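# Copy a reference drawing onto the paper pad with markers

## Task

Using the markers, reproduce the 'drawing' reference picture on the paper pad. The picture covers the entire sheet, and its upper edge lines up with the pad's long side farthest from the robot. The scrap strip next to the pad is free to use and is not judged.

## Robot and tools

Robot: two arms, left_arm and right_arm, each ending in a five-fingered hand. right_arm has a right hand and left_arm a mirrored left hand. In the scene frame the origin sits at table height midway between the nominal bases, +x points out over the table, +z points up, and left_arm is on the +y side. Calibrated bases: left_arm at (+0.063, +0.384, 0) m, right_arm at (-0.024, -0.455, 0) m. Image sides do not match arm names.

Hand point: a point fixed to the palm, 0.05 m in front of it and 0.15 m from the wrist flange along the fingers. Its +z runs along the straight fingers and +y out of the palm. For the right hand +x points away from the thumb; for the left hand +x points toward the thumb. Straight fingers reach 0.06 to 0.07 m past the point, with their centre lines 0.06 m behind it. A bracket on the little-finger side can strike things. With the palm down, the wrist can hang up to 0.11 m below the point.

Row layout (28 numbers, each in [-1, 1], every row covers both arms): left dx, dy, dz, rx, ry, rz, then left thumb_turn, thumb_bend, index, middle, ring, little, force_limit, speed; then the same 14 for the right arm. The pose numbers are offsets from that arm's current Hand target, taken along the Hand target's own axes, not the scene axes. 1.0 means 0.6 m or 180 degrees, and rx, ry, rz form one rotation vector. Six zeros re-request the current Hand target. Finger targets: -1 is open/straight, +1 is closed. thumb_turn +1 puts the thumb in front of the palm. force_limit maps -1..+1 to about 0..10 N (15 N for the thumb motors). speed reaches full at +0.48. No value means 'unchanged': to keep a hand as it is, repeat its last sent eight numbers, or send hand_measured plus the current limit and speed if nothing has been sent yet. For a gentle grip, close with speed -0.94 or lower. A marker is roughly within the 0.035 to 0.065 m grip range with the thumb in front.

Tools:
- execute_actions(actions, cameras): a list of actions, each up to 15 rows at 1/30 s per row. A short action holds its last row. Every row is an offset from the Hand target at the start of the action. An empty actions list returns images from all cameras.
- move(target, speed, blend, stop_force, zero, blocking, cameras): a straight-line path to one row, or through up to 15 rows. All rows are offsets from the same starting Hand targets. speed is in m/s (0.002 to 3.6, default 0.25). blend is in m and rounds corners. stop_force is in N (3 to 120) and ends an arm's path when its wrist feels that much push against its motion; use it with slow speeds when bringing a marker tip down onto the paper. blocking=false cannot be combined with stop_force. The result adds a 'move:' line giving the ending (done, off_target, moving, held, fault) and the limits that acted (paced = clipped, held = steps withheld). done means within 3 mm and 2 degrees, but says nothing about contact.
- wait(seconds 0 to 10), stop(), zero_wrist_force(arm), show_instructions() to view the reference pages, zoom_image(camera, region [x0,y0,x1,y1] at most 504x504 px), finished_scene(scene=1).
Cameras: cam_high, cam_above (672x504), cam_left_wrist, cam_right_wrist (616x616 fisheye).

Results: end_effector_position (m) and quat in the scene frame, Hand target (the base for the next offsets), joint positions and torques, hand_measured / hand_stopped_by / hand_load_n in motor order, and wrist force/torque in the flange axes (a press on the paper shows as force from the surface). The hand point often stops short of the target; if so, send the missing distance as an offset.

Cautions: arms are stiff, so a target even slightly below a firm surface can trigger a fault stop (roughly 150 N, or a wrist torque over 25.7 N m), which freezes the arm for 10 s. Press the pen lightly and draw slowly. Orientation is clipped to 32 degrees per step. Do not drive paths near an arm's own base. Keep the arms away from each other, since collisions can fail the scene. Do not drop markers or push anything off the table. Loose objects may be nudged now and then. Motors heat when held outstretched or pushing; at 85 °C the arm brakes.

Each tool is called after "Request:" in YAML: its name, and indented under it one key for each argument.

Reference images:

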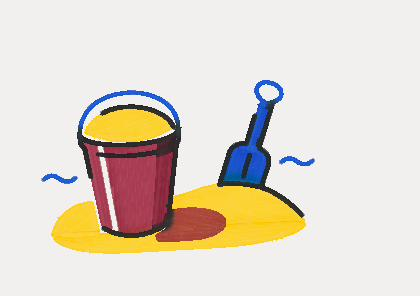

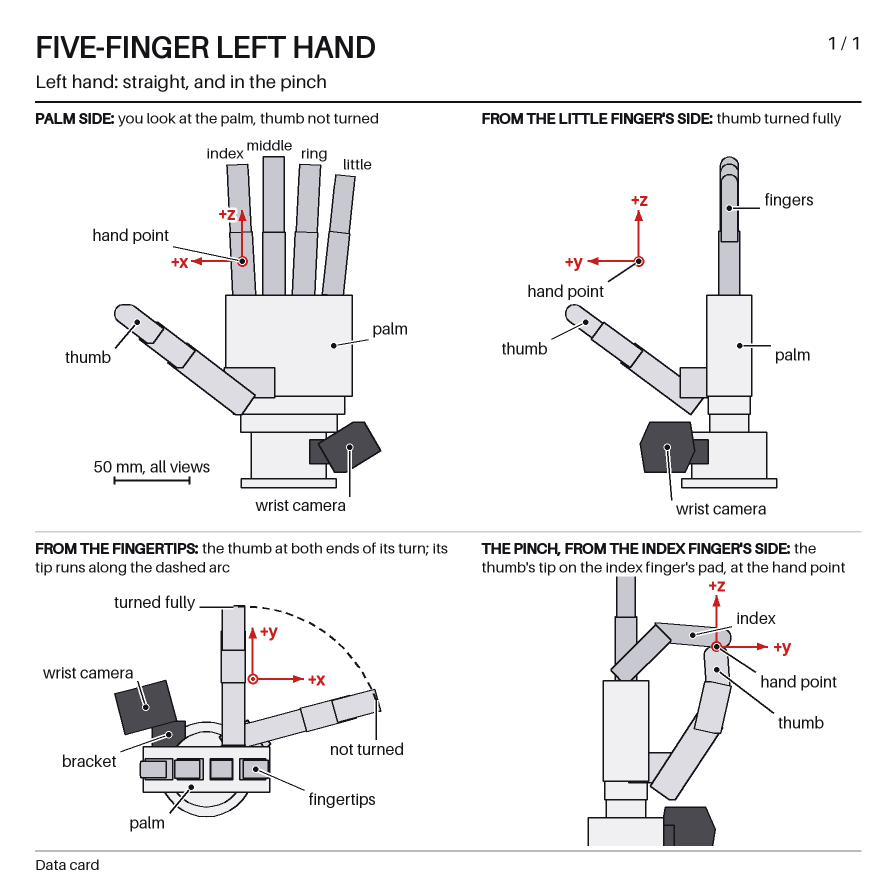

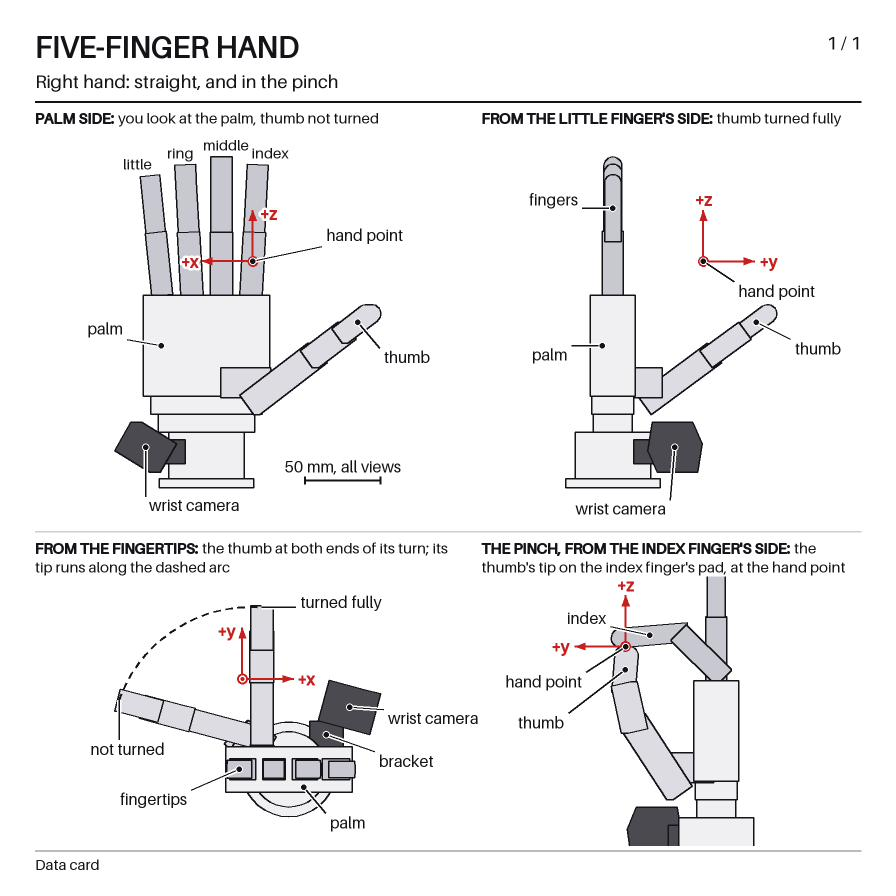

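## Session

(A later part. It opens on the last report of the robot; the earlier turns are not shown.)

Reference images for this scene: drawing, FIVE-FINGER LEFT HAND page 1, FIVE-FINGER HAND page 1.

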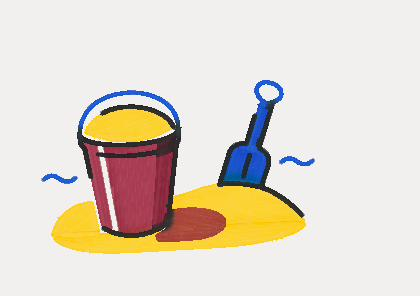

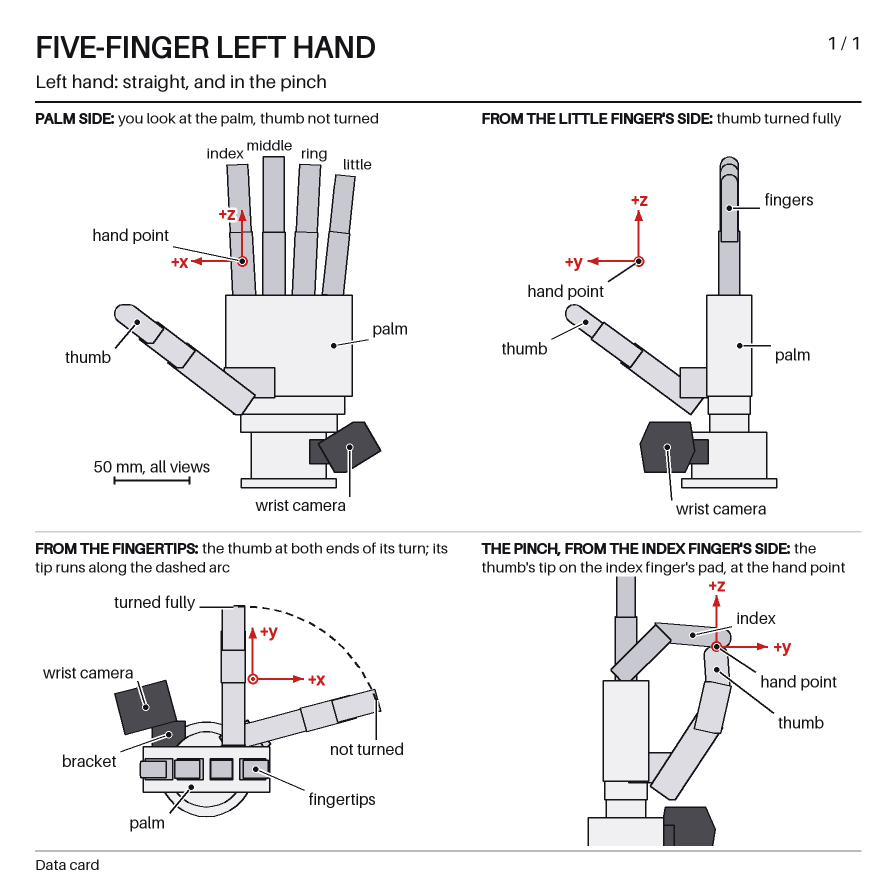

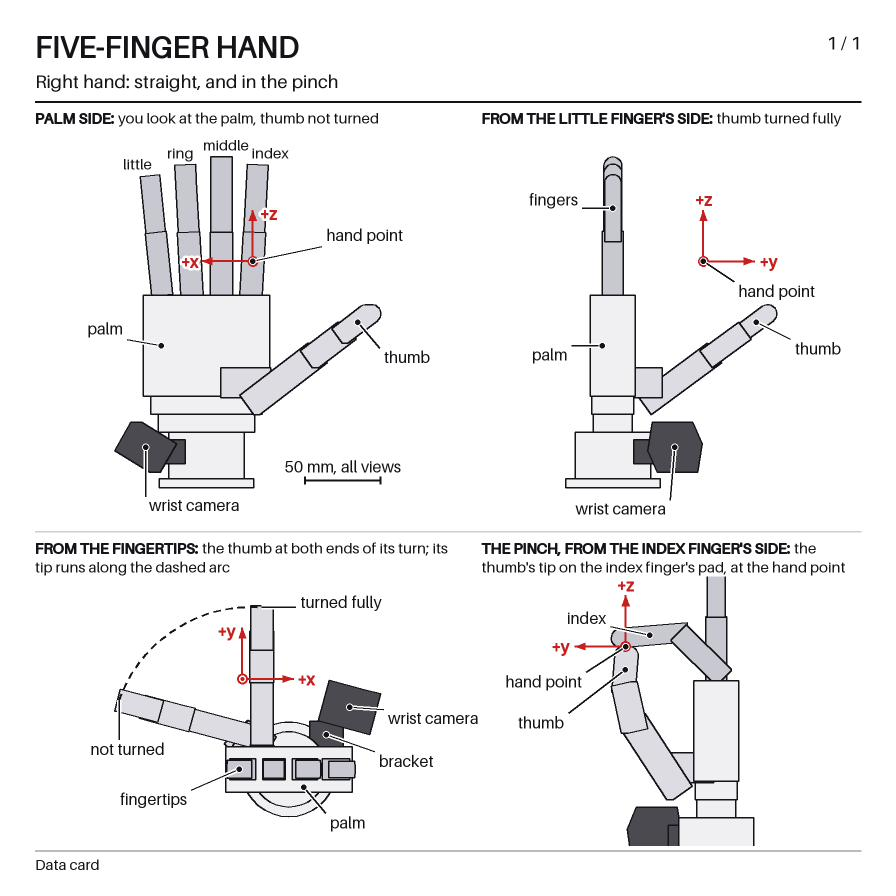

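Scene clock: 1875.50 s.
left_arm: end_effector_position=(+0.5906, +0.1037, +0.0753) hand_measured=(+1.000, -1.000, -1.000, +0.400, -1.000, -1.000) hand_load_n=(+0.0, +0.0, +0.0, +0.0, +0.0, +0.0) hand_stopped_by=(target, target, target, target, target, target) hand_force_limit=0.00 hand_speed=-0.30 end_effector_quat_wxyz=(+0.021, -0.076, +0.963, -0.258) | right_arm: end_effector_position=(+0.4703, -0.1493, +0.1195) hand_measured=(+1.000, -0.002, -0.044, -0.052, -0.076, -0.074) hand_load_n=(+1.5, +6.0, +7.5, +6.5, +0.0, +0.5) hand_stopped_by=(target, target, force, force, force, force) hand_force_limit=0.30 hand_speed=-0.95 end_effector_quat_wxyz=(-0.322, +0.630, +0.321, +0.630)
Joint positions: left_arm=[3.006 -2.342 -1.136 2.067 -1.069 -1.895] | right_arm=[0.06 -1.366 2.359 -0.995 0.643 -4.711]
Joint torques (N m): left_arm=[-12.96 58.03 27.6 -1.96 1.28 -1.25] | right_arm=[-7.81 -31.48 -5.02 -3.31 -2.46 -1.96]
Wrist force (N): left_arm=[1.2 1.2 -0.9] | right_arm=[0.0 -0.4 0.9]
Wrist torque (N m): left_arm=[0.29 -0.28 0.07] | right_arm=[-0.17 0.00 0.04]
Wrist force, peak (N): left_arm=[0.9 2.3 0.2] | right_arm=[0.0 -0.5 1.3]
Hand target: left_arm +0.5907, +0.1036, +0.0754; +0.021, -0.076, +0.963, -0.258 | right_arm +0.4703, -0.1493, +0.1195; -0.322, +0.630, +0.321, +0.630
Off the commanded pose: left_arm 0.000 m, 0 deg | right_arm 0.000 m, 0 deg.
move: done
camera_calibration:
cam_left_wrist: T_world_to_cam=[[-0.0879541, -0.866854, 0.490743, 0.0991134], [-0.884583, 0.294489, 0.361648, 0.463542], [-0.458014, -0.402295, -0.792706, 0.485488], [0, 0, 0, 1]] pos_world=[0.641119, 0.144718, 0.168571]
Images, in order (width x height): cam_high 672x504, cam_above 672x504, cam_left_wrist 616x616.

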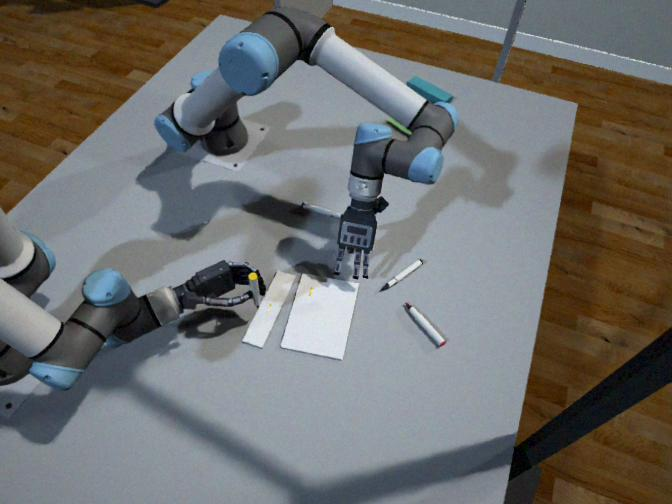

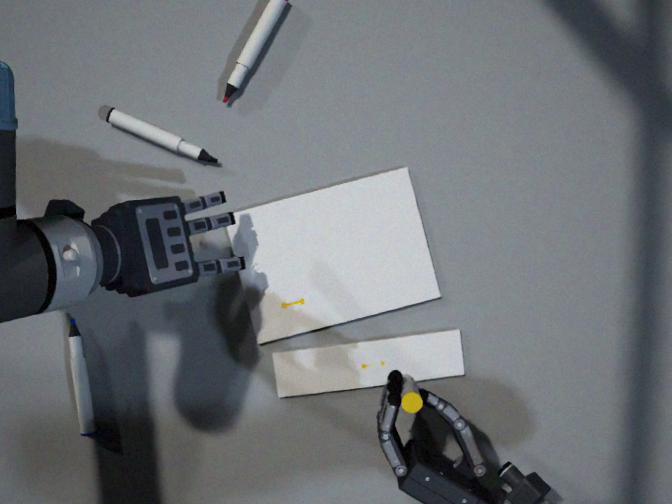

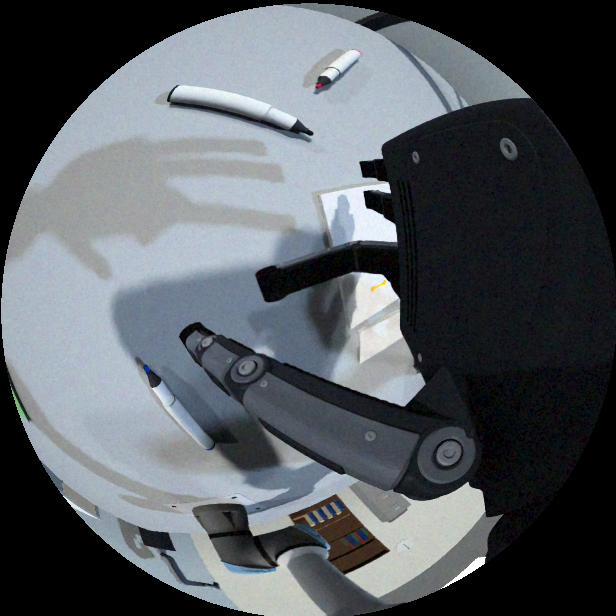

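Request:
move:
  target: [0,0.0307,0.04,0,0,0, 1,-1,-1,0.4,-1,-1, 0, -0.3, 0,0,0,0,0,0, 1,0,0.33,0.33,0.3,0.3, 0.3, -0.95]
  speed: 0.1

Request:
move:
  target: [0,0.0333,0.0577,0,0,0, 1,-1,-1,0.4,-1,-1, 0, -0.3, 0,0,0,0,0,0, 1,0,0.33,0.33,0.3,0.3, 0.3, -0.95]
  speed: 0.008
  stop_force: 6
  cameras: ["cam_above", "cam_high", "cam_left_wrist"]

Request:
zoom_image:
  camera: "cam_high"
  region: [280, 200, 400, 320]

Request:
zoom_image:
  camera: "cam_above"
  region: [200, 150, 460, 410]

Scene clock: 1896.60 s.
left_arm: end_effector_position=(+0.5900, +0.1076, +0.0452) hand_measured=(+1.000, -1.000, -1.000, +0.400, -1.000, -1.000) hand_load_n=(+0.0, +0.0, +0.0, +0.0, +0.0, -0.5) hand_stopped_by=(target, target, target, target, target, target) hand_force_limit=0.00 hand_speed=-0.30 end_effector_quat_wxyz=(+0.021, -0.076, +0.963, -0.258) | right_arm: end_effector_position=(+0.4703, -0.1493, +0.1195) hand_measured=(+1.000, -0.002, -0.044, -0.052, -0.076, -0.074) hand_load_n=(+1.5, +6.5, +7.5, +6.5, +0.5, +1.0) hand_stopped_by=(target, target, force, force, force, force) hand_force_limit=0.30 hand_speed=-0.95 end_effector_quat_wxyz=(-0.322, +0.630, +0.321, +0.630)
Joint positions: left_arm=[3.012 -2.366 -1.176 2.128 -1.068 -1.888] | right_arm=[0.06 -1.366 2.359 -0.995 0.643 -4.711]
Joint torques (N m): left_arm=[1.75 62.45 26.46 -4.15 2.13 -0.97] | right_arm=[-7.12 -31.13 -5.15 -3.21 -2.24 -1.97]
Wrist force (N): left_arm=[0.8 1.3 -0.6] | right_arm=[0.1 -0.4 1.1]
Wrist torque (N m): left_arm=[0.23 -0.18 0.00] | right_arm=[-0.18 -0.02 0.05]
Wrist force, peak (N): left_arm=[1.3 1.6 -1.1] | right_arm=[0.0 -0.3 1.3]
Hand target: left_arm +0.5901, +0.1075, +0.0454; +0.021, -0.076, +0.963, -0.258 | right_arm +0.4703, -0.1493, +0.1195; -0.322, +0.630, +0.321, +0.630
Off the commanded pose: left_arm 0.000 m, 0 deg | right_arm 0.000 m, 0 deg.
move: done

Scene clock: 1899.33 s.
left_arm: end_effector_position=(+0.5901, +0.1075, +0.0324) hand_measured=(+1.000, -1.000, -1.000, +0.400, -1.000, -1.000) hand_load_n=(+0.0, +0.0, +0.0, +0.0, +0.5, +0.0) hand_stopped_by=(target, target, target, target, target, target) hand_force_limit=0.00 hand_speed=-0.30 end_effector_quat_wxyz=(+0.021, -0.076, +0.963, -0.258) | right_arm: end_effector_position=(+0.4703, -0.1493, +0.1195) hand_measured=(+1.000, -0.002, -0.044, -0.052, -0.076, -0.074) hand_load_n=(+2.0, +6.0, +7.0, +6.5, +0.5, +0.5) hand_stopped_by=(target, target, force, force, force, force) hand_force_limit=0.30 hand_speed=-0.95 end_effector_quat_wxyz=(-0.322, +0.630, +0.321, +0.630)
Joint positions: left_arm=[3.012 -2.379 -1.187 2.153 -1.068 -1.888] | right_arm=[0.06 -1.366 2.359 -0.995 0.643 -4.711]
Joint torques (N m): left_arm=[-13.59 57.6 25.87 -3.48 -0.22 -0.94] | right_arm=[-7.52 -31.37 -5.36 -2.97 -2.06 -2.11]
Wrist force (N): left_arm=[0.8 -1.3 -7.3] | right_arm=[0.0 -0.3 0.9]
Wrist torque (N m): left_arm=[0.64 -0.31 0.03] | right_arm=[-0.14 0.00 0.05]
Wrist force, peak (N): left_arm=[1.0 -3.0 -13.1] | right_arm=[0.0 -0.5 1.2]
Hand target: left_arm +0.5901, +0.1075, +0.0324; +0.021, -0.076, +0.963, -0.258 (not the last commanded pose) | right_arm +0.4703, -0.1493, +0.1195; -0.322, +0.630, +0.321, +0.630
Off the commanded pose: left_arm 0.027 m, 0 deg | right_arm 0.000 m, 0 deg.
move: contact (left_arm)
camera_calibration:
cam_left_wrist: T_world_to_cam=[[-0.0882527, -0.866835, 0.490723, 0.123598], [-0.884602, 0.29468, 0.361446, 0.477416], [-0.45792, -0.402196, -0.79281, 0.452673], [0, 0, 0, 1]] pos_world=[0.640519, 0.148518, 0.125671]
Images, in order (width x height): cam_high 672x504, cam_above 672x504, cam_left_wrist 616x616.

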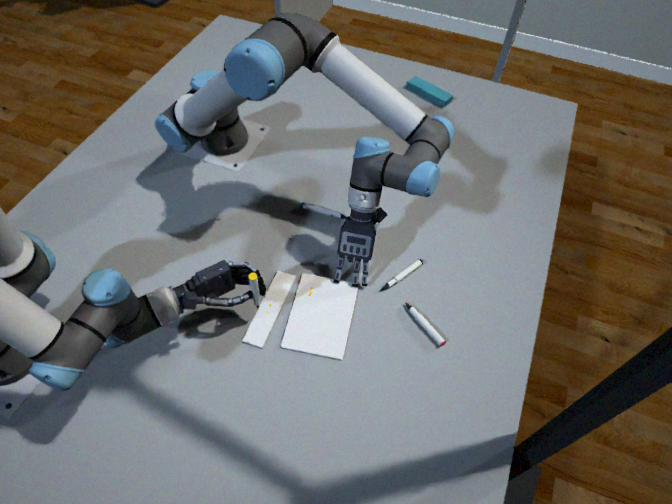

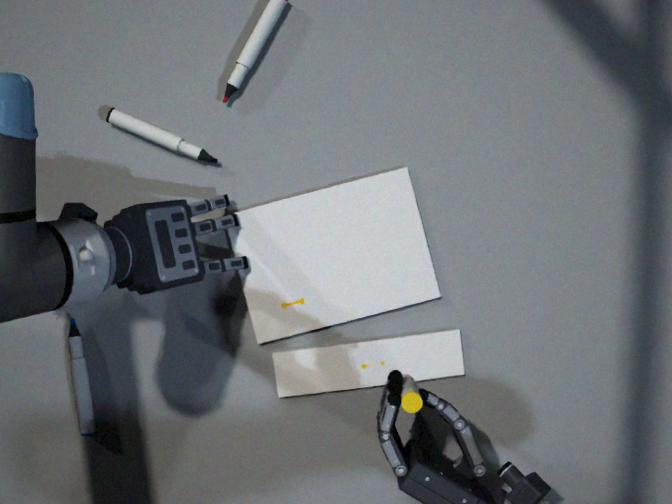

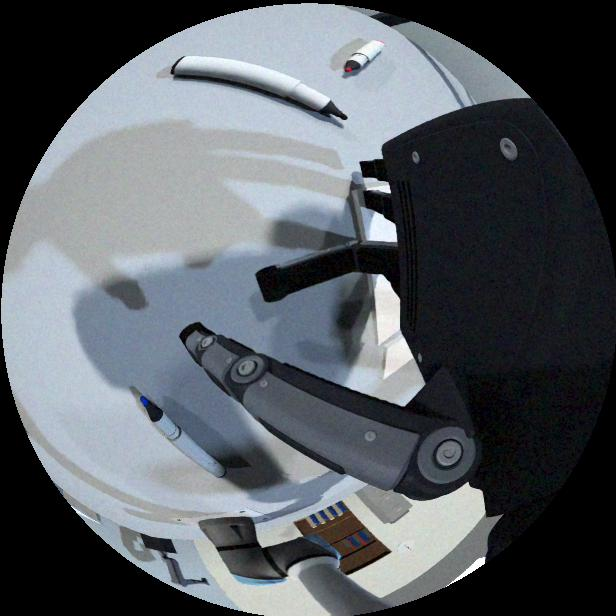

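Scaled by 4.200.

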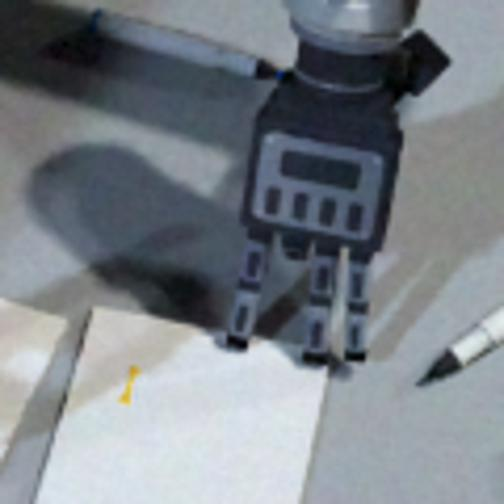

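Scaled by 1.938.

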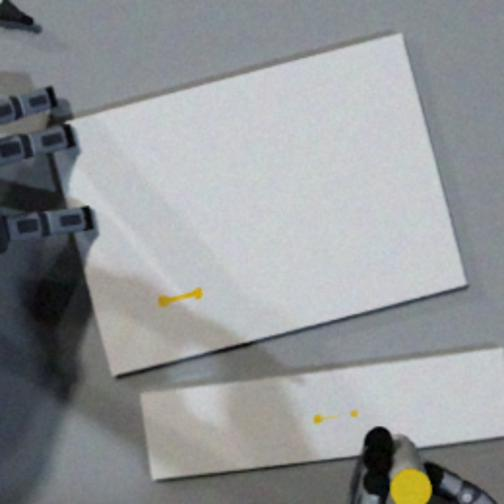

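Request:
move:
  target: [0,0.0008,0.0014,0,0,0, 1,-1,-1,0.4,-1,-1, 0, -0.3, 0,0,0,0,0,0, 1,0,0.33,0.33,0.3,0.3, 0.3, -0.95]
  speed: 0.01

Scene clock: 1912.23 s.
left_arm: end_effector_position=(+0.5901, +0.1075, +0.0315) hand_measured=(+1.000, -1.000, -1.000, +0.400, -1.000, -1.000) hand_load_n=(+0.0, +0.0, +0.5, +0.0, +1.0, -0.5) hand_stopped_by=(target, target, target, target, target, target) hand_force_limit=0.00 hand_speed=-0.30 end_effector_quat_wxyz=(+0.021, -0.076, +0.963, -0.258) | right_arm: end_effector_position=(+0.4703, -0.1493, +0.1195) hand_measured=(+1.000, -0.002, -0.044, -0.052, -0.076, -0.074) hand_load_n=(+2.0, +6.0, +7.0, +6.5, +0.5, +0.5) hand_stopped_by=(target, target, force, force, force, force) hand_force_limit=0.30 hand_speed=-0.95 end_effector_quat_wxyz=(-0.322, +0.630, +0.321, +0.630)
Joint positions: left_arm=[3.012 -2.379 -1.188 2.154 -1.068 -1.888] | right_arm=[0.06 -1.366 2.359 -0.995 0.643 -4.711]
Joint torques (N m): left_arm=[-13.77 18.77 -4.85 2.36 -0.55 -1.07] | right_arm=[-6.76 -30.53 -4.84 -2.86 -1.92 -2.06]
Wrist force (N): left_arm=[0.7 -9.6 -33.3] | right_arm=[0.1 -0.3 1.0]
Wrist torque (N m): left_arm=[2.27 -0.93 0.22] | right_arm=[-0.15 -0.02 0.05]
Wrist force, peak (N): left_arm=[0.7 -9.6 -33.3] | right_arm=[-0.3 -0.4 1.3]
Hand target: left_arm +0.5901, +0.1075, +0.0314; +0.021, -0.076, +0.963, -0.258 | right_arm +0.4703, -0.1493, +0.1195; -0.322, +0.630, +0.321, +0.630
Off the commanded pose: left_arm 0.000 m, 0 deg | right_arm 0.000 m, 0 deg.
move: done

Request:
move:
  target: [0,-0.0005,-0.0009,0,0,0, 1,-1,-1,0.4,-1,-1, 0, -0.3, 0,0,0,0,0,0, 1,0,0.33,0.33,0.3,0.3, 0.3, -0.95]
  speed: 0.01

Scene clock: 1931.27 s.
left_arm: end_effector_position=(+0.5900, +0.1075, +0.0320) hand_measured=(+1.000, -1.000, -1.000, +0.400, -1.000, -1.000) hand_load_n=(+0.0, +0.0, +0.5, +0.0, +0.5, +0.0) hand_stopped_by=(target, target, target, target, target, target) hand_force_limit=0.00 hand_speed=-0.30 end_effector_quat_wxyz=(+0.021, -0.076, +0.963, -0.258) | right_arm: end_effector_position=(+0.4703, -0.1493, +0.1195) hand_measured=(+1.000, -0.002, -0.044, -0.052, -0.076, -0.074) hand_load_n=(+2.0, +6.0, +7.0, +6.5, +0.0, +0.5) hand_stopped_by=(target, target, force, force, force, force) hand_force_limit=0.30 hand_speed=-0.95 end_effector_quat_wxyz=(-0.322, +0.630, +0.321, +0.630)
Joint positions: left_arm=[3.012 -2.379 -1.188 2.153 -1.068 -1.888] | right_arm=[0.06 -1.366 2.359 -0.995 0.643 -4.711]
Joint torques (N m): left_arm=[-14.03 51.29 21.68 -2.97 -1.04 -0.3] | right_arm=[-7.29 -31.35 -4.61 -2.87 -1.64 -2.03]
Wrist force (N): left_arm=[0.0 -6.4 -17.8] | right_arm=[0.0 -0.1 1.0]
Wrist torque (N m): left_arm=[1.29 -0.64 0.11] | right_arm=[-0.11 -0.01 0.06]
Wrist force, peak (N): left_arm=[0.1 -10.4 -36.0] | right_arm=[0.0 -0.5 1.3]
Hand target: left_arm +0.5901, +0.1075, +0.0320; +0.021, -0.076, +0.963, -0.258 | right_arm +0.4703, -0.1493, +0.1195; -0.322, +0.630, +0.321, +0.630
Off the commanded pose: left_arm 0.000 m, 0 deg | right_arm 0.000 m, 0 deg.
move: done

Request:
zoom_image:
  camera: "cam_above"
  region: [240, 320, 290, 360]

Request:
zoom_image:
  camera: "cam_above"
  region: [415, 280, 465, 320]

Request:
zoom_image:
  camera: "cam_above"
  region: [385, 150, 435, 190]

Request:
zoom_image:
  camera: "cam_above"
  region: [210, 190, 260, 230]

Scaled by 10.080.
This view is cut from an older image: the scene may have changed since it was taken.

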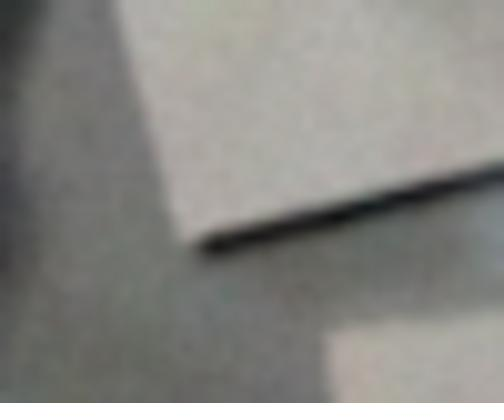

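Scaled by 10.080.
This view is cut from an older image: the scene may have changed since it was taken.

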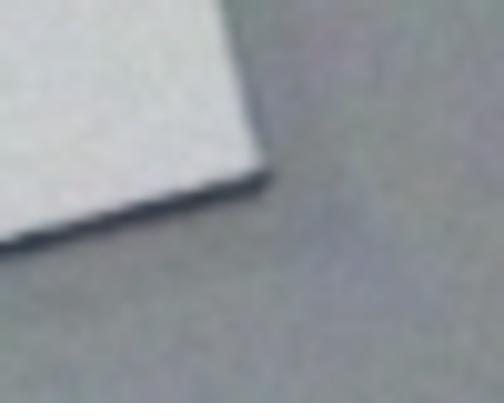

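Scaled by 10.080.
This view is cut from an older image: the scene may have changed since it was taken.

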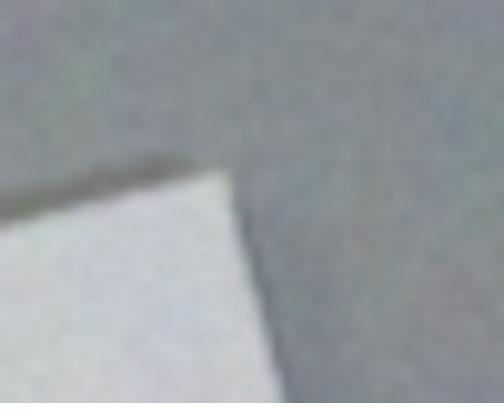

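Scaled by 10.080.
This view is cut from an older image: the scene may have changed since it was taken.

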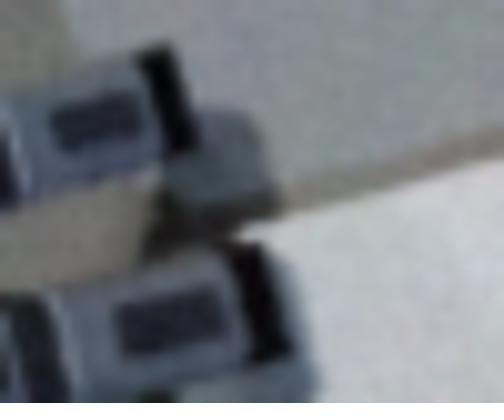

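Request:
move:
  target:
    - [0,0,0,0,0,0, 1,-1,-1,0.4,-1,-1, 0, -0.3, 0,-0.0208,0.2225,0,0,0, 1,0,0.33,0.33,0.3,0.3, 0.3, -0.95]
    - [0,0,0,0,0,0, 1,-1,-1,0.4,-1,-1, 0, -0.3, -0.0725,-0.0208,0.2225,0,0,0, 1,0,0.33,0.33,0.3,0.3, 0.3, -0.95]
  speed: 0.15
  blend: 0.01
  cameras: ["all"]

Request:
zoom_image:
  camera: "cam_high"
  region: [250, 230, 370, 350]

Scene clock: 1984.83 s.
left_arm: end_effector_position=(+0.5901, +0.1075, +0.0320) hand_measured=(+1.000, -1.000, -1.000, +0.400, -1.000, -1.000) hand_load_n=(+0.0, +0.0, +0.0, +0.0, +0.5, +0.0) hand_stopped_by=(target, target, target, target, target, target) hand_force_limit=0.00 hand_speed=-0.30 end_effector_quat_wxyz=(+0.021, -0.076, +0.963, -0.258) | right_arm: end_effector_position=(+0.5385, -0.0338, +0.0762) hand_measured=(+1.000, -0.002, -0.044, -0.052, -0.076, -0.074) hand_load_n=(+1.5, +6.0, +7.0, +6.5, +0.0, +0.5) hand_stopped_by=(target, target, force, force, force, force) hand_force_limit=0.30 hand_speed=-0.95 end_effector_quat_wxyz=(-0.322, +0.630, +0.321, +0.630)
Joint positions: left_arm=[3.012 -2.379 -1.188 2.153 -1.068 -1.888] | right_arm=[0.346 -1.059 2.043 -0.984 0.928 -4.711]
Joint torques (N m): left_arm=[8.52 52.24 22.73 -2.89 -0.45 1.4] | right_arm=[8.8 -30.09 -23.69 -1.61 0.88 2.82]
Wrist force (N): left_arm=[0.7 -5.4 -16.2] | right_arm=[-0.1 -0.2 0.9]
Wrist torque (N m): left_arm=[1.22 -0.60 0.12] | right_arm=[-0.11 -0.01 0.15]
Wrist force, peak (N): left_arm=[0.2 -6.0 -18.0] | right_arm=[0.9 -0.2 1.9]
Hand target: left_arm +0.5901, +0.1075, +0.0320; +0.021, -0.076, +0.963, -0.258 | right_arm +0.5385, -0.0338, +0.0761; -0.322, +0.630, +0.321, +0.630
Off the commanded pose: left_arm 0.000 m, 0 deg | right_arm 0.000 m, 0 deg.
move: done
camera_calibration:
cam_left_wrist: T_world_to_cam=[[-0.0882527, -0.866835, 0.490723, 0.123795], [-0.884602, 0.29468, 0.361446, 0.477561], [-0.45792, -0.402196, -0.79281, 0.452356], [0, 0, 0, 1]] pos_world=[0.640519, 0.148518, 0.125271]
cam_right_wrist: T_world_to_cam=[[0.763004, -0.568383, 0.307839, -0.464695], [-0.100094, -0.574389, -0.81244, 0.0913679], [0.638596, 0.589082, -0.495153, -0.172636], [0, 0, 0, 1]] pos_world=[0.473955, -0.109947, 0.131801]

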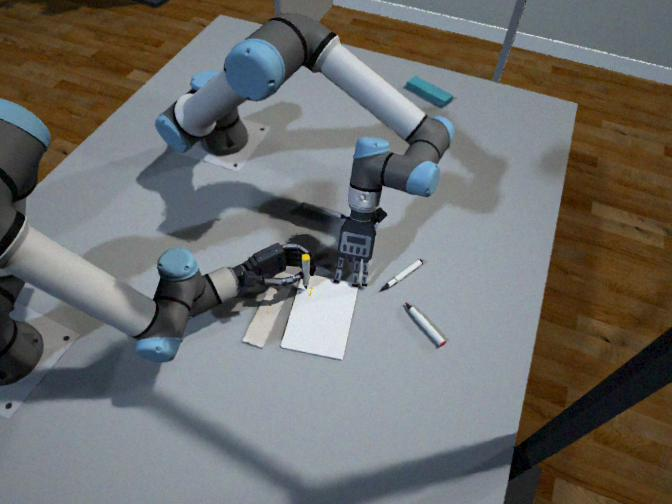

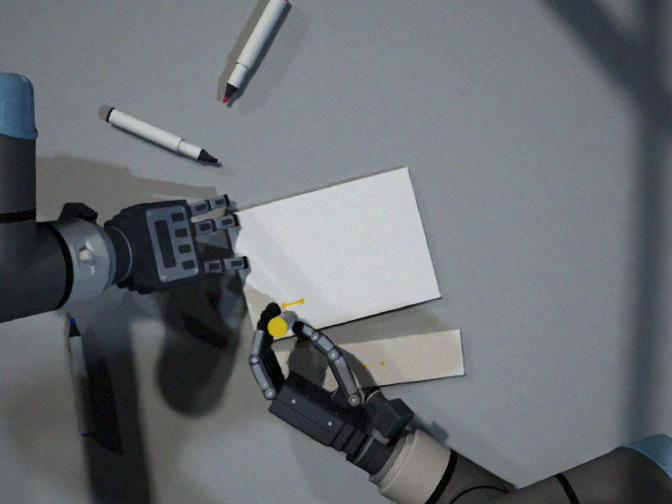

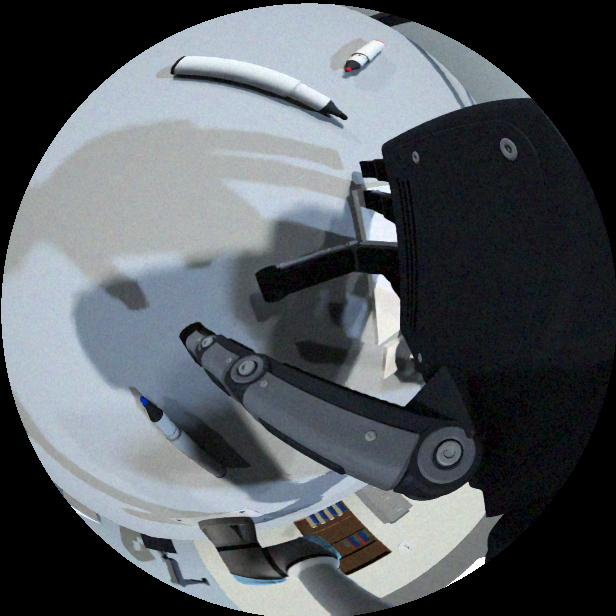

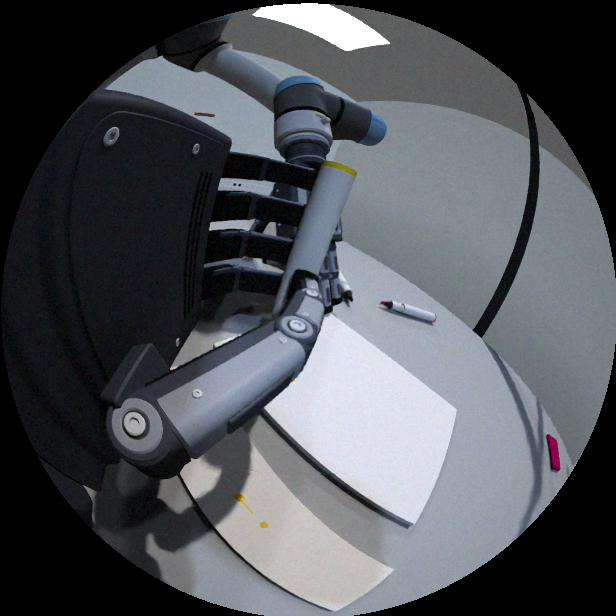

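Scaled by 4.200.

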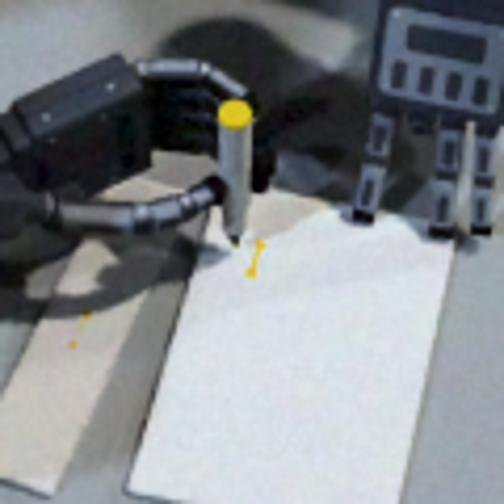

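Request:
move:
  target: [0,0,0,0,0,0, 1,-1,-1,0.4,-1,-1, 0, -0.3, -0.02,0,0,0,0,0, 1,0,0.33,0.33,0.3,0.3, 0.3, -0.95]
  speed: 0.004
  stop_force: 3

Scene clock: 1994.40 s.
left_arm: end_effector_position=(+0.5901, +0.1075, +0.0320) hand_measured=(+1.000, -1.000, -1.000, +0.400, -1.000, -1.000) hand_load_n=(+0.0, +0.0, +0.5, +0.0, +0.5, +0.0) hand_stopped_by=(target, target, target, target, target, target) hand_force_limit=0.00 hand_speed=-0.30 end_effector_quat_wxyz=(+0.021, -0.076, +0.963, -0.258) | right_arm: end_effector_position=(+0.5385, -0.0338, +0.0684) hand_measured=(+1.000, -0.002, -0.044, -0.052, -0.076, -0.074) hand_load_n=(+1.5, +6.0, +7.5, +6.5, +0.5, +1.0) hand_stopped_by=(target, target, force, force, force, force) hand_force_limit=0.30 hand_speed=-0.95 end_effector_quat_wxyz=(-0.322, +0.630, +0.321, +0.630)
Joint positions: left_arm=[3.012 -2.379 -1.188 2.153 -1.068 -1.888] | right_arm=[0.346 -1.042 2.045 -1.004 0.928 -4.711]
Joint torques (N m): left_arm=[9.71 52.04 23.25 -2.93 0.04 1.36] | right_arm=[8.24 -42.75 -11.98 1.76 2.85 1.92]
Wrist force (N): left_arm=[0.6 -5.3 -16.1] | right_arm=[2.9 -0.8 1.0]
Wrist torque (N m): left_arm=[1.24 -0.59 0.11] | right_arm=[-0.17 0.01 0.15]
Wrist force, peak (N): left_arm=[0.4 -5.7 -16.7] | right_arm=[4.3 -0.3 1.3]
Hand target: left_arm +0.5901, +0.1075, +0.0320; +0.021, -0.076, +0.963, -0.258 | right_arm +0.5385, -0.0338, +0.0684; -0.322, +0.630, +0.321, +0.630 (not the last commanded pose)
Off the commanded pose: left_arm 0.000 m, 0 deg | right_arm 0.004 m, 0 deg.
move: contact (right_arm)

Request:
move:
  target:
    - [0,0,0,0,0,0, 1,-1,-1,0.4,-1,-1, 0, -0.3, 0.0003,0,0,0,0,0, 1,0,0.33,0.33,0.3,0.3, 0.3, -0.95]
    - [0,0,0,0,0,0, 1,-1,-1,0.4,-1,-1, 0, -0.3, 0.0003,0.03567,-0.03505,0,0,0, 1,0,0.33,0.33,0.3,0.3, 0.3, -0.95]
  speed: 0.03

Request:
move:
  target:
    - [0,0,0,0,0,0, 1,-1,-1,0.4,-1,-1, 0, -0.3, 0.01,0,0,0,0,0, 1,0,0.33,0.33,0.3,0.3, 0.3, -0.95]
    - [0,0,0,0,0,0, 1,-1,-1,0.4,-1,-1, 0, -0.3, 0.06,0,-0.2,0,0,0, 1,0,0.33,0.33,0.3,0.3, 0.3, -0.95]
  speed: 0.2
  cameras: ["cam_above", "cam_high"]

Request:
zoom_image:
  camera: "cam_above"
  region: [240, 280, 330, 350]

Request:
zoom_image:
  camera: "cam_high"
  region: [270, 260, 360, 350]

Scene clock: 2017.77 s.
left_arm: end_effector_position=(+0.5901, +0.1075, +0.0320) hand_measured=(+1.000, -1.000, -1.000, +0.400, -1.000, -1.000) hand_load_n=(+0.5, +0.0, +0.0, +0.0, +0.5, +0.0) hand_stopped_by=(target, target, target, target, target, target) hand_force_limit=0.00 hand_speed=-0.30 end_effector_quat_wxyz=(+0.021, -0.076, +0.963, -0.258) | right_arm: end_effector_position=(+0.5435, -0.0635, +0.0686) hand_measured=(+1.000, -0.002, -0.044, -0.052, -0.076, -0.074) hand_load_n=(+2.0, +6.0, +7.5, +6.5, +0.0, +0.5) hand_stopped_by=(target, target, force, force, force, force) hand_force_limit=0.30 hand_speed=-0.95 end_effector_quat_wxyz=(-0.322, +0.630, +0.321, +0.630) end_effector_velocity=(+0.000, +0.001, +0.000) end_effector_angular_velocity=(+0.000, +0.000, -0.001)
Joint positions: left_arm=[3.012 -2.379 -1.188 2.153 -1.068 -1.888] | right_arm=[0.274 -1.06 2.081 -1.022 0.857 -4.711]
Joint velocities: left_arm=[within noise] | right_arm=[0.004 0 -0.001 0.001 0.005 0]
Joint torques (N m): left_arm=[8.67 52.94 22.21 -2.8 0.29 1.42] | right_arm=[10.12 -30.35 -18.39 -1.59 2.79 3.04]
Wrist force (N): left_arm=[0.5 -5.7 -16.2] | right_arm=[2.0 -0.1 1.4]
Wrist torque (N m): left_arm=[1.19 -0.58 0.12] | right_arm=[-0.14 -0.01 0.14]
Wrist force, peak (N): left_arm=[0.5 -5.6 -16.8] | right_arm=[3.4 -0.3 0.9]
Hand target: left_arm +0.5901, +0.1075, +0.0320; +0.021, -0.076, +0.963, -0.258 | right_arm +0.5435, -0.0634, +0.0686; -0.322, +0.630, +0.321, +0.630
Off the commanded pose: left_arm 0.000 m, 0 deg | right_arm 0.000 m, 0 deg.
move: done

Scene clock: 2019.40 s.
left_arm: end_effector_position=(+0.5901, +0.1075, +0.0320) hand_measured=(+1.000, -1.000, -1.000, +0.400, -1.000, -1.000) hand_load_n=(+0.0, +0.0, +0.5, +0.0, +0.5, +0.0) hand_stopped_by=(target, target, target, target, target, target) hand_force_limit=0.00 hand_speed=-0.30 end_effector_quat_wxyz=(+0.021, -0.076, +0.963, -0.258) | right_arm: end_effector_position=(+0.4732, -0.1606, +0.1045) hand_measured=(+1.000, -0.002, -0.044, -0.052, -0.076, -0.074) hand_load_n=(+2.0, +6.0, +7.0, +6.5, +0.0, +0.5) hand_stopped_by=(target, target, force, force, force, force) hand_force_limit=0.30 hand_speed=-0.95 end_effector_quat_wxyz=(-0.322, +0.630, +0.321, +0.630)
Joint positions: left_arm=[3.012 -2.379 -1.188 2.153 -1.068 -1.888] | right_arm=[0.023 -1.326 2.375 -1.05 0.605 -4.711]
Joint torques (N m): left_arm=[9.35 51.93 21.94 -2.75 0.31 1.41] | right_arm=[-6.45 -30.74 -9.22 1.23 0.03 2.8]
Wrist force (N): left_arm=[0.5 -5.3 -16.2] | right_arm=[0.1 0.0 1.1]
Wrist torque (N m): left_arm=[1.23 -0.57 0.11] | right_arm=[-0.10 -0.01 0.11]
Wrist force, peak (N): left_arm=[0.8 -5.4 -16.6] | right_arm=[-0.3 0.0 2.7]
Hand target: left_arm +0.5901, +0.1075, +0.0320; +0.021, -0.076, +0.963, -0.258 | right_arm +0.4732, -0.1606, +0.1045; -0.322, +0.630, +0.321, +0.630
Off the commanded pose: left_arm 0.000 m, 0 deg | right_arm 0.000 m, 0 deg.
move: done
Images, in order (width x height): cam_high 672x504, cam_above 672x504.

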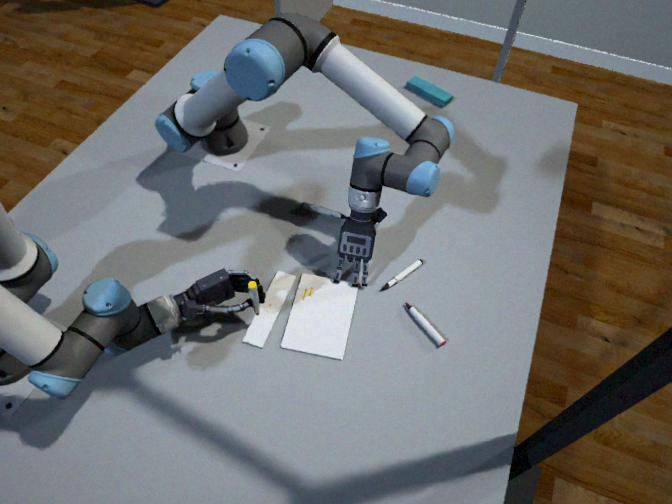

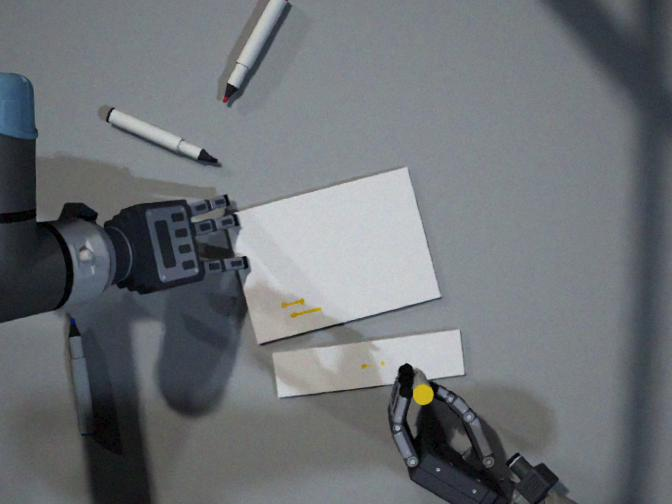

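Scaled by 5.600.

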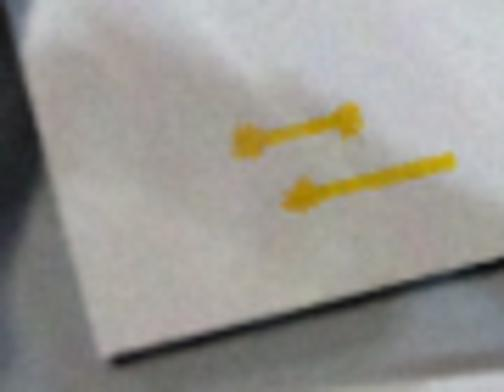

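Scaled by 5.600.

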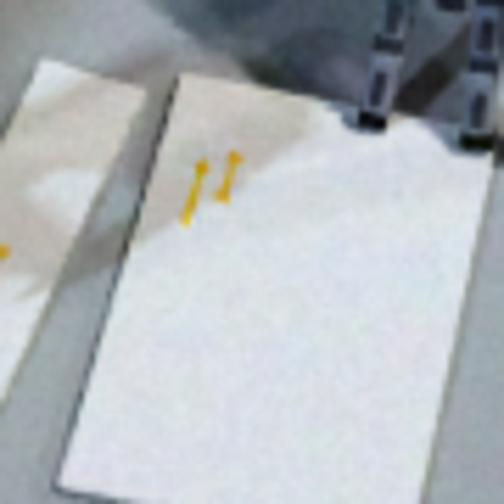

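Request:
move:
  target:
    - [0,0,0,0,0,0, 1,-1,-1,0.4,-1,-1, 0, -0.3, 0,0.1038,0.143,0,0,0, 1,0,0.33,0.33,0.3,0.3, 0.3, -0.95]
    - [0,0,0,0,0,0, 1,-1,-1,0.4,-1,-1, 0, -0.3, -0.0525,0.1038,0.143,0,0,0, 1,0,0.33,0.33,0.3,0.3, 0.3, -0.95]
  speed: 0.15
  blend: 0.01

Request:
move:
  target: [0,0,0,0,0,0, 1,-1,-1,0.4,-1,-1, 0, -0.3, -0.02,0,0,0,0,0, 1,0,0.33,0.33,0.3,0.3, 0.3, -0.95]
  speed: 0.004
  stop_force: 3
  cameras: ["cam_high", "cam_above"]

Request:
zoom_image:
  camera: "cam_high"
  region: [260, 240, 380, 360]

Scene clock: 2135.07 s.
left_arm: end_effector_position=(+0.5901, +0.1075, +0.0320) hand_measured=(+1.000, -1.000, -1.000, +0.400, -1.000, -1.000) hand_load_n=(+0.0, +0.0, +0.5, +0.0, +0.5, +0.0) hand_stopped_by=(target, target, target, target, target, target) hand_force_limit=0.00 hand_speed=-0.30 end_effector_quat_wxyz=(+0.021, -0.076, +0.963, -0.258) | right_arm: end_effector_position=(+0.5739, -0.1276, +0.0730) hand_measured=(+1.000, -0.002, -0.044, -0.052, -0.076, -0.074) hand_load_n=(+1.5, +6.0, +7.0, +6.0, +0.5, +0.5) hand_stopped_by=(target, target, force, force, force, force) hand_force_limit=0.30 hand_speed=-0.95 end_effector_quat_wxyz=(-0.322, +0.630, +0.321, +0.630)
Joint positions: left_arm=[3.012 -2.379 -1.188 2.153 -1.068 -1.888] | right_arm=[0.109 -1.072 2.083 -1.012 0.692 -4.711]
Joint torques (N m): left_arm=[9.55 52.37 21.44 -2.84 0.31 1.3] | right_arm=[-7.14 -27.87 -22.54 -1.12 -2.83 2.37]
Wrist force (N): left_arm=[0.5 -5.8 -16.1] | right_arm=[-0.1 0.2 0.9]
Wrist torque (N m): left_arm=[1.16 -0.58 0.12] | right_arm=[-0.06 0.04 0.09]
Wrist force, peak (N): left_arm=[0.7 -5.5 -16.5] | right_arm=[1.0 0.8 1.4]
Hand target: left_arm +0.5901, +0.1075, +0.0320; +0.021, -0.076, +0.963, -0.258 | right_arm +0.5739, -0.1276, +0.0730; -0.322, +0.630, +0.321, +0.630
Off the commanded pose: left_arm 0.000 m, 0 deg | right_arm 0.000 m, 0 deg.
move: done

Scene clock: 2137.17 s.
left_arm: end_effector_position=(+0.5901, +0.1075, +0.0320) hand_measured=(+1.000, -1.000, -1.000, +0.400, -1.000, -1.000) hand_load_n=(+0.5, +0.0, +0.5, +0.0, +0.5, +0.0) hand_stopped_by=(target, target, target, target, target, target) hand_force_limit=0.00 hand_speed=-0.30 end_effector_quat_wxyz=(+0.021, -0.076, +0.963, -0.258) | right_arm: end_effector_position=(+0.5739, -0.1276, +0.0683) hand_measured=(+1.000, -0.002, -0.044, -0.052, -0.076, -0.074) hand_load_n=(+1.5, +6.0, +7.0, +6.5, +0.5, +0.5) hand_stopped_by=(target, target, force, force, force, force) hand_force_limit=0.30 hand_speed=-0.95 end_effector_quat_wxyz=(-0.322, +0.630, +0.321, +0.630)
Joint positions: left_arm=[3.012 -2.379 -1.188 2.153 -1.068 -1.888] | right_arm=[0.109 -1.061 2.085 -1.025 0.692 -4.711]
Joint torques (N m): left_arm=[8.94 52.5 21.63 -2.69 0.28 1.44] | right_arm=[-6.42 -41.57 -9.04 2.02 -2.14 0.04]
Wrist force (N): left_arm=[0.6 -5.7 -16.0] | right_arm=[3.1 0.0 0.9]
Wrist torque (N m): left_arm=[1.18 -0.58 0.13] | right_arm=[-0.05 0.05 0.11]
Wrist force, peak (N): left_arm=[0.3 -5.9 -16.4] | right_arm=[4.5 0.0 1.0]
Hand target: left_arm +0.5901, +0.1075, +0.0320; +0.021, -0.076, +0.963, -0.258 | right_arm +0.5740, -0.1276, +0.0683; -0.322, +0.630, +0.321, +0.630 (not the last commanded pose)
Off the commanded pose: left_arm 0.000 m, 0 deg | right_arm 0.007 m, 0 deg.
move: contact (right_arm)
Images, in order (width x height): cam_high 672x504, cam_above 672x504.

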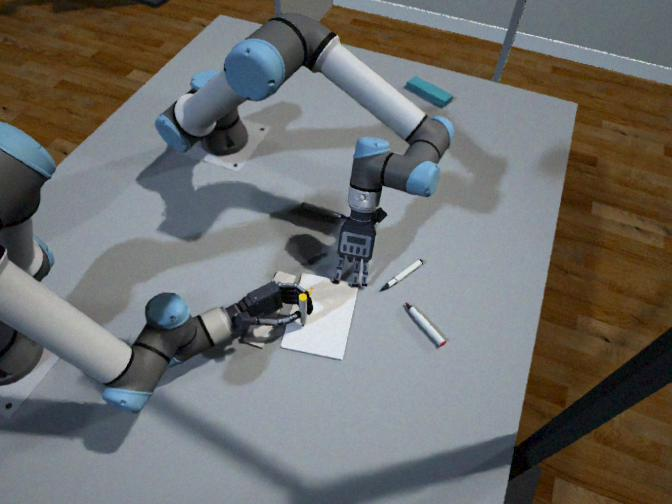

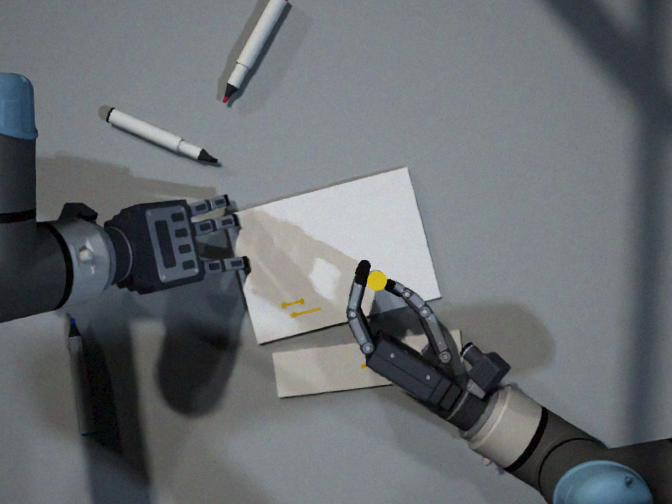

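Scaled by 4.200.

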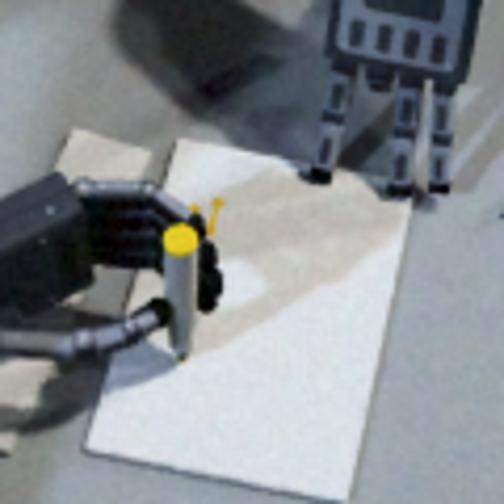

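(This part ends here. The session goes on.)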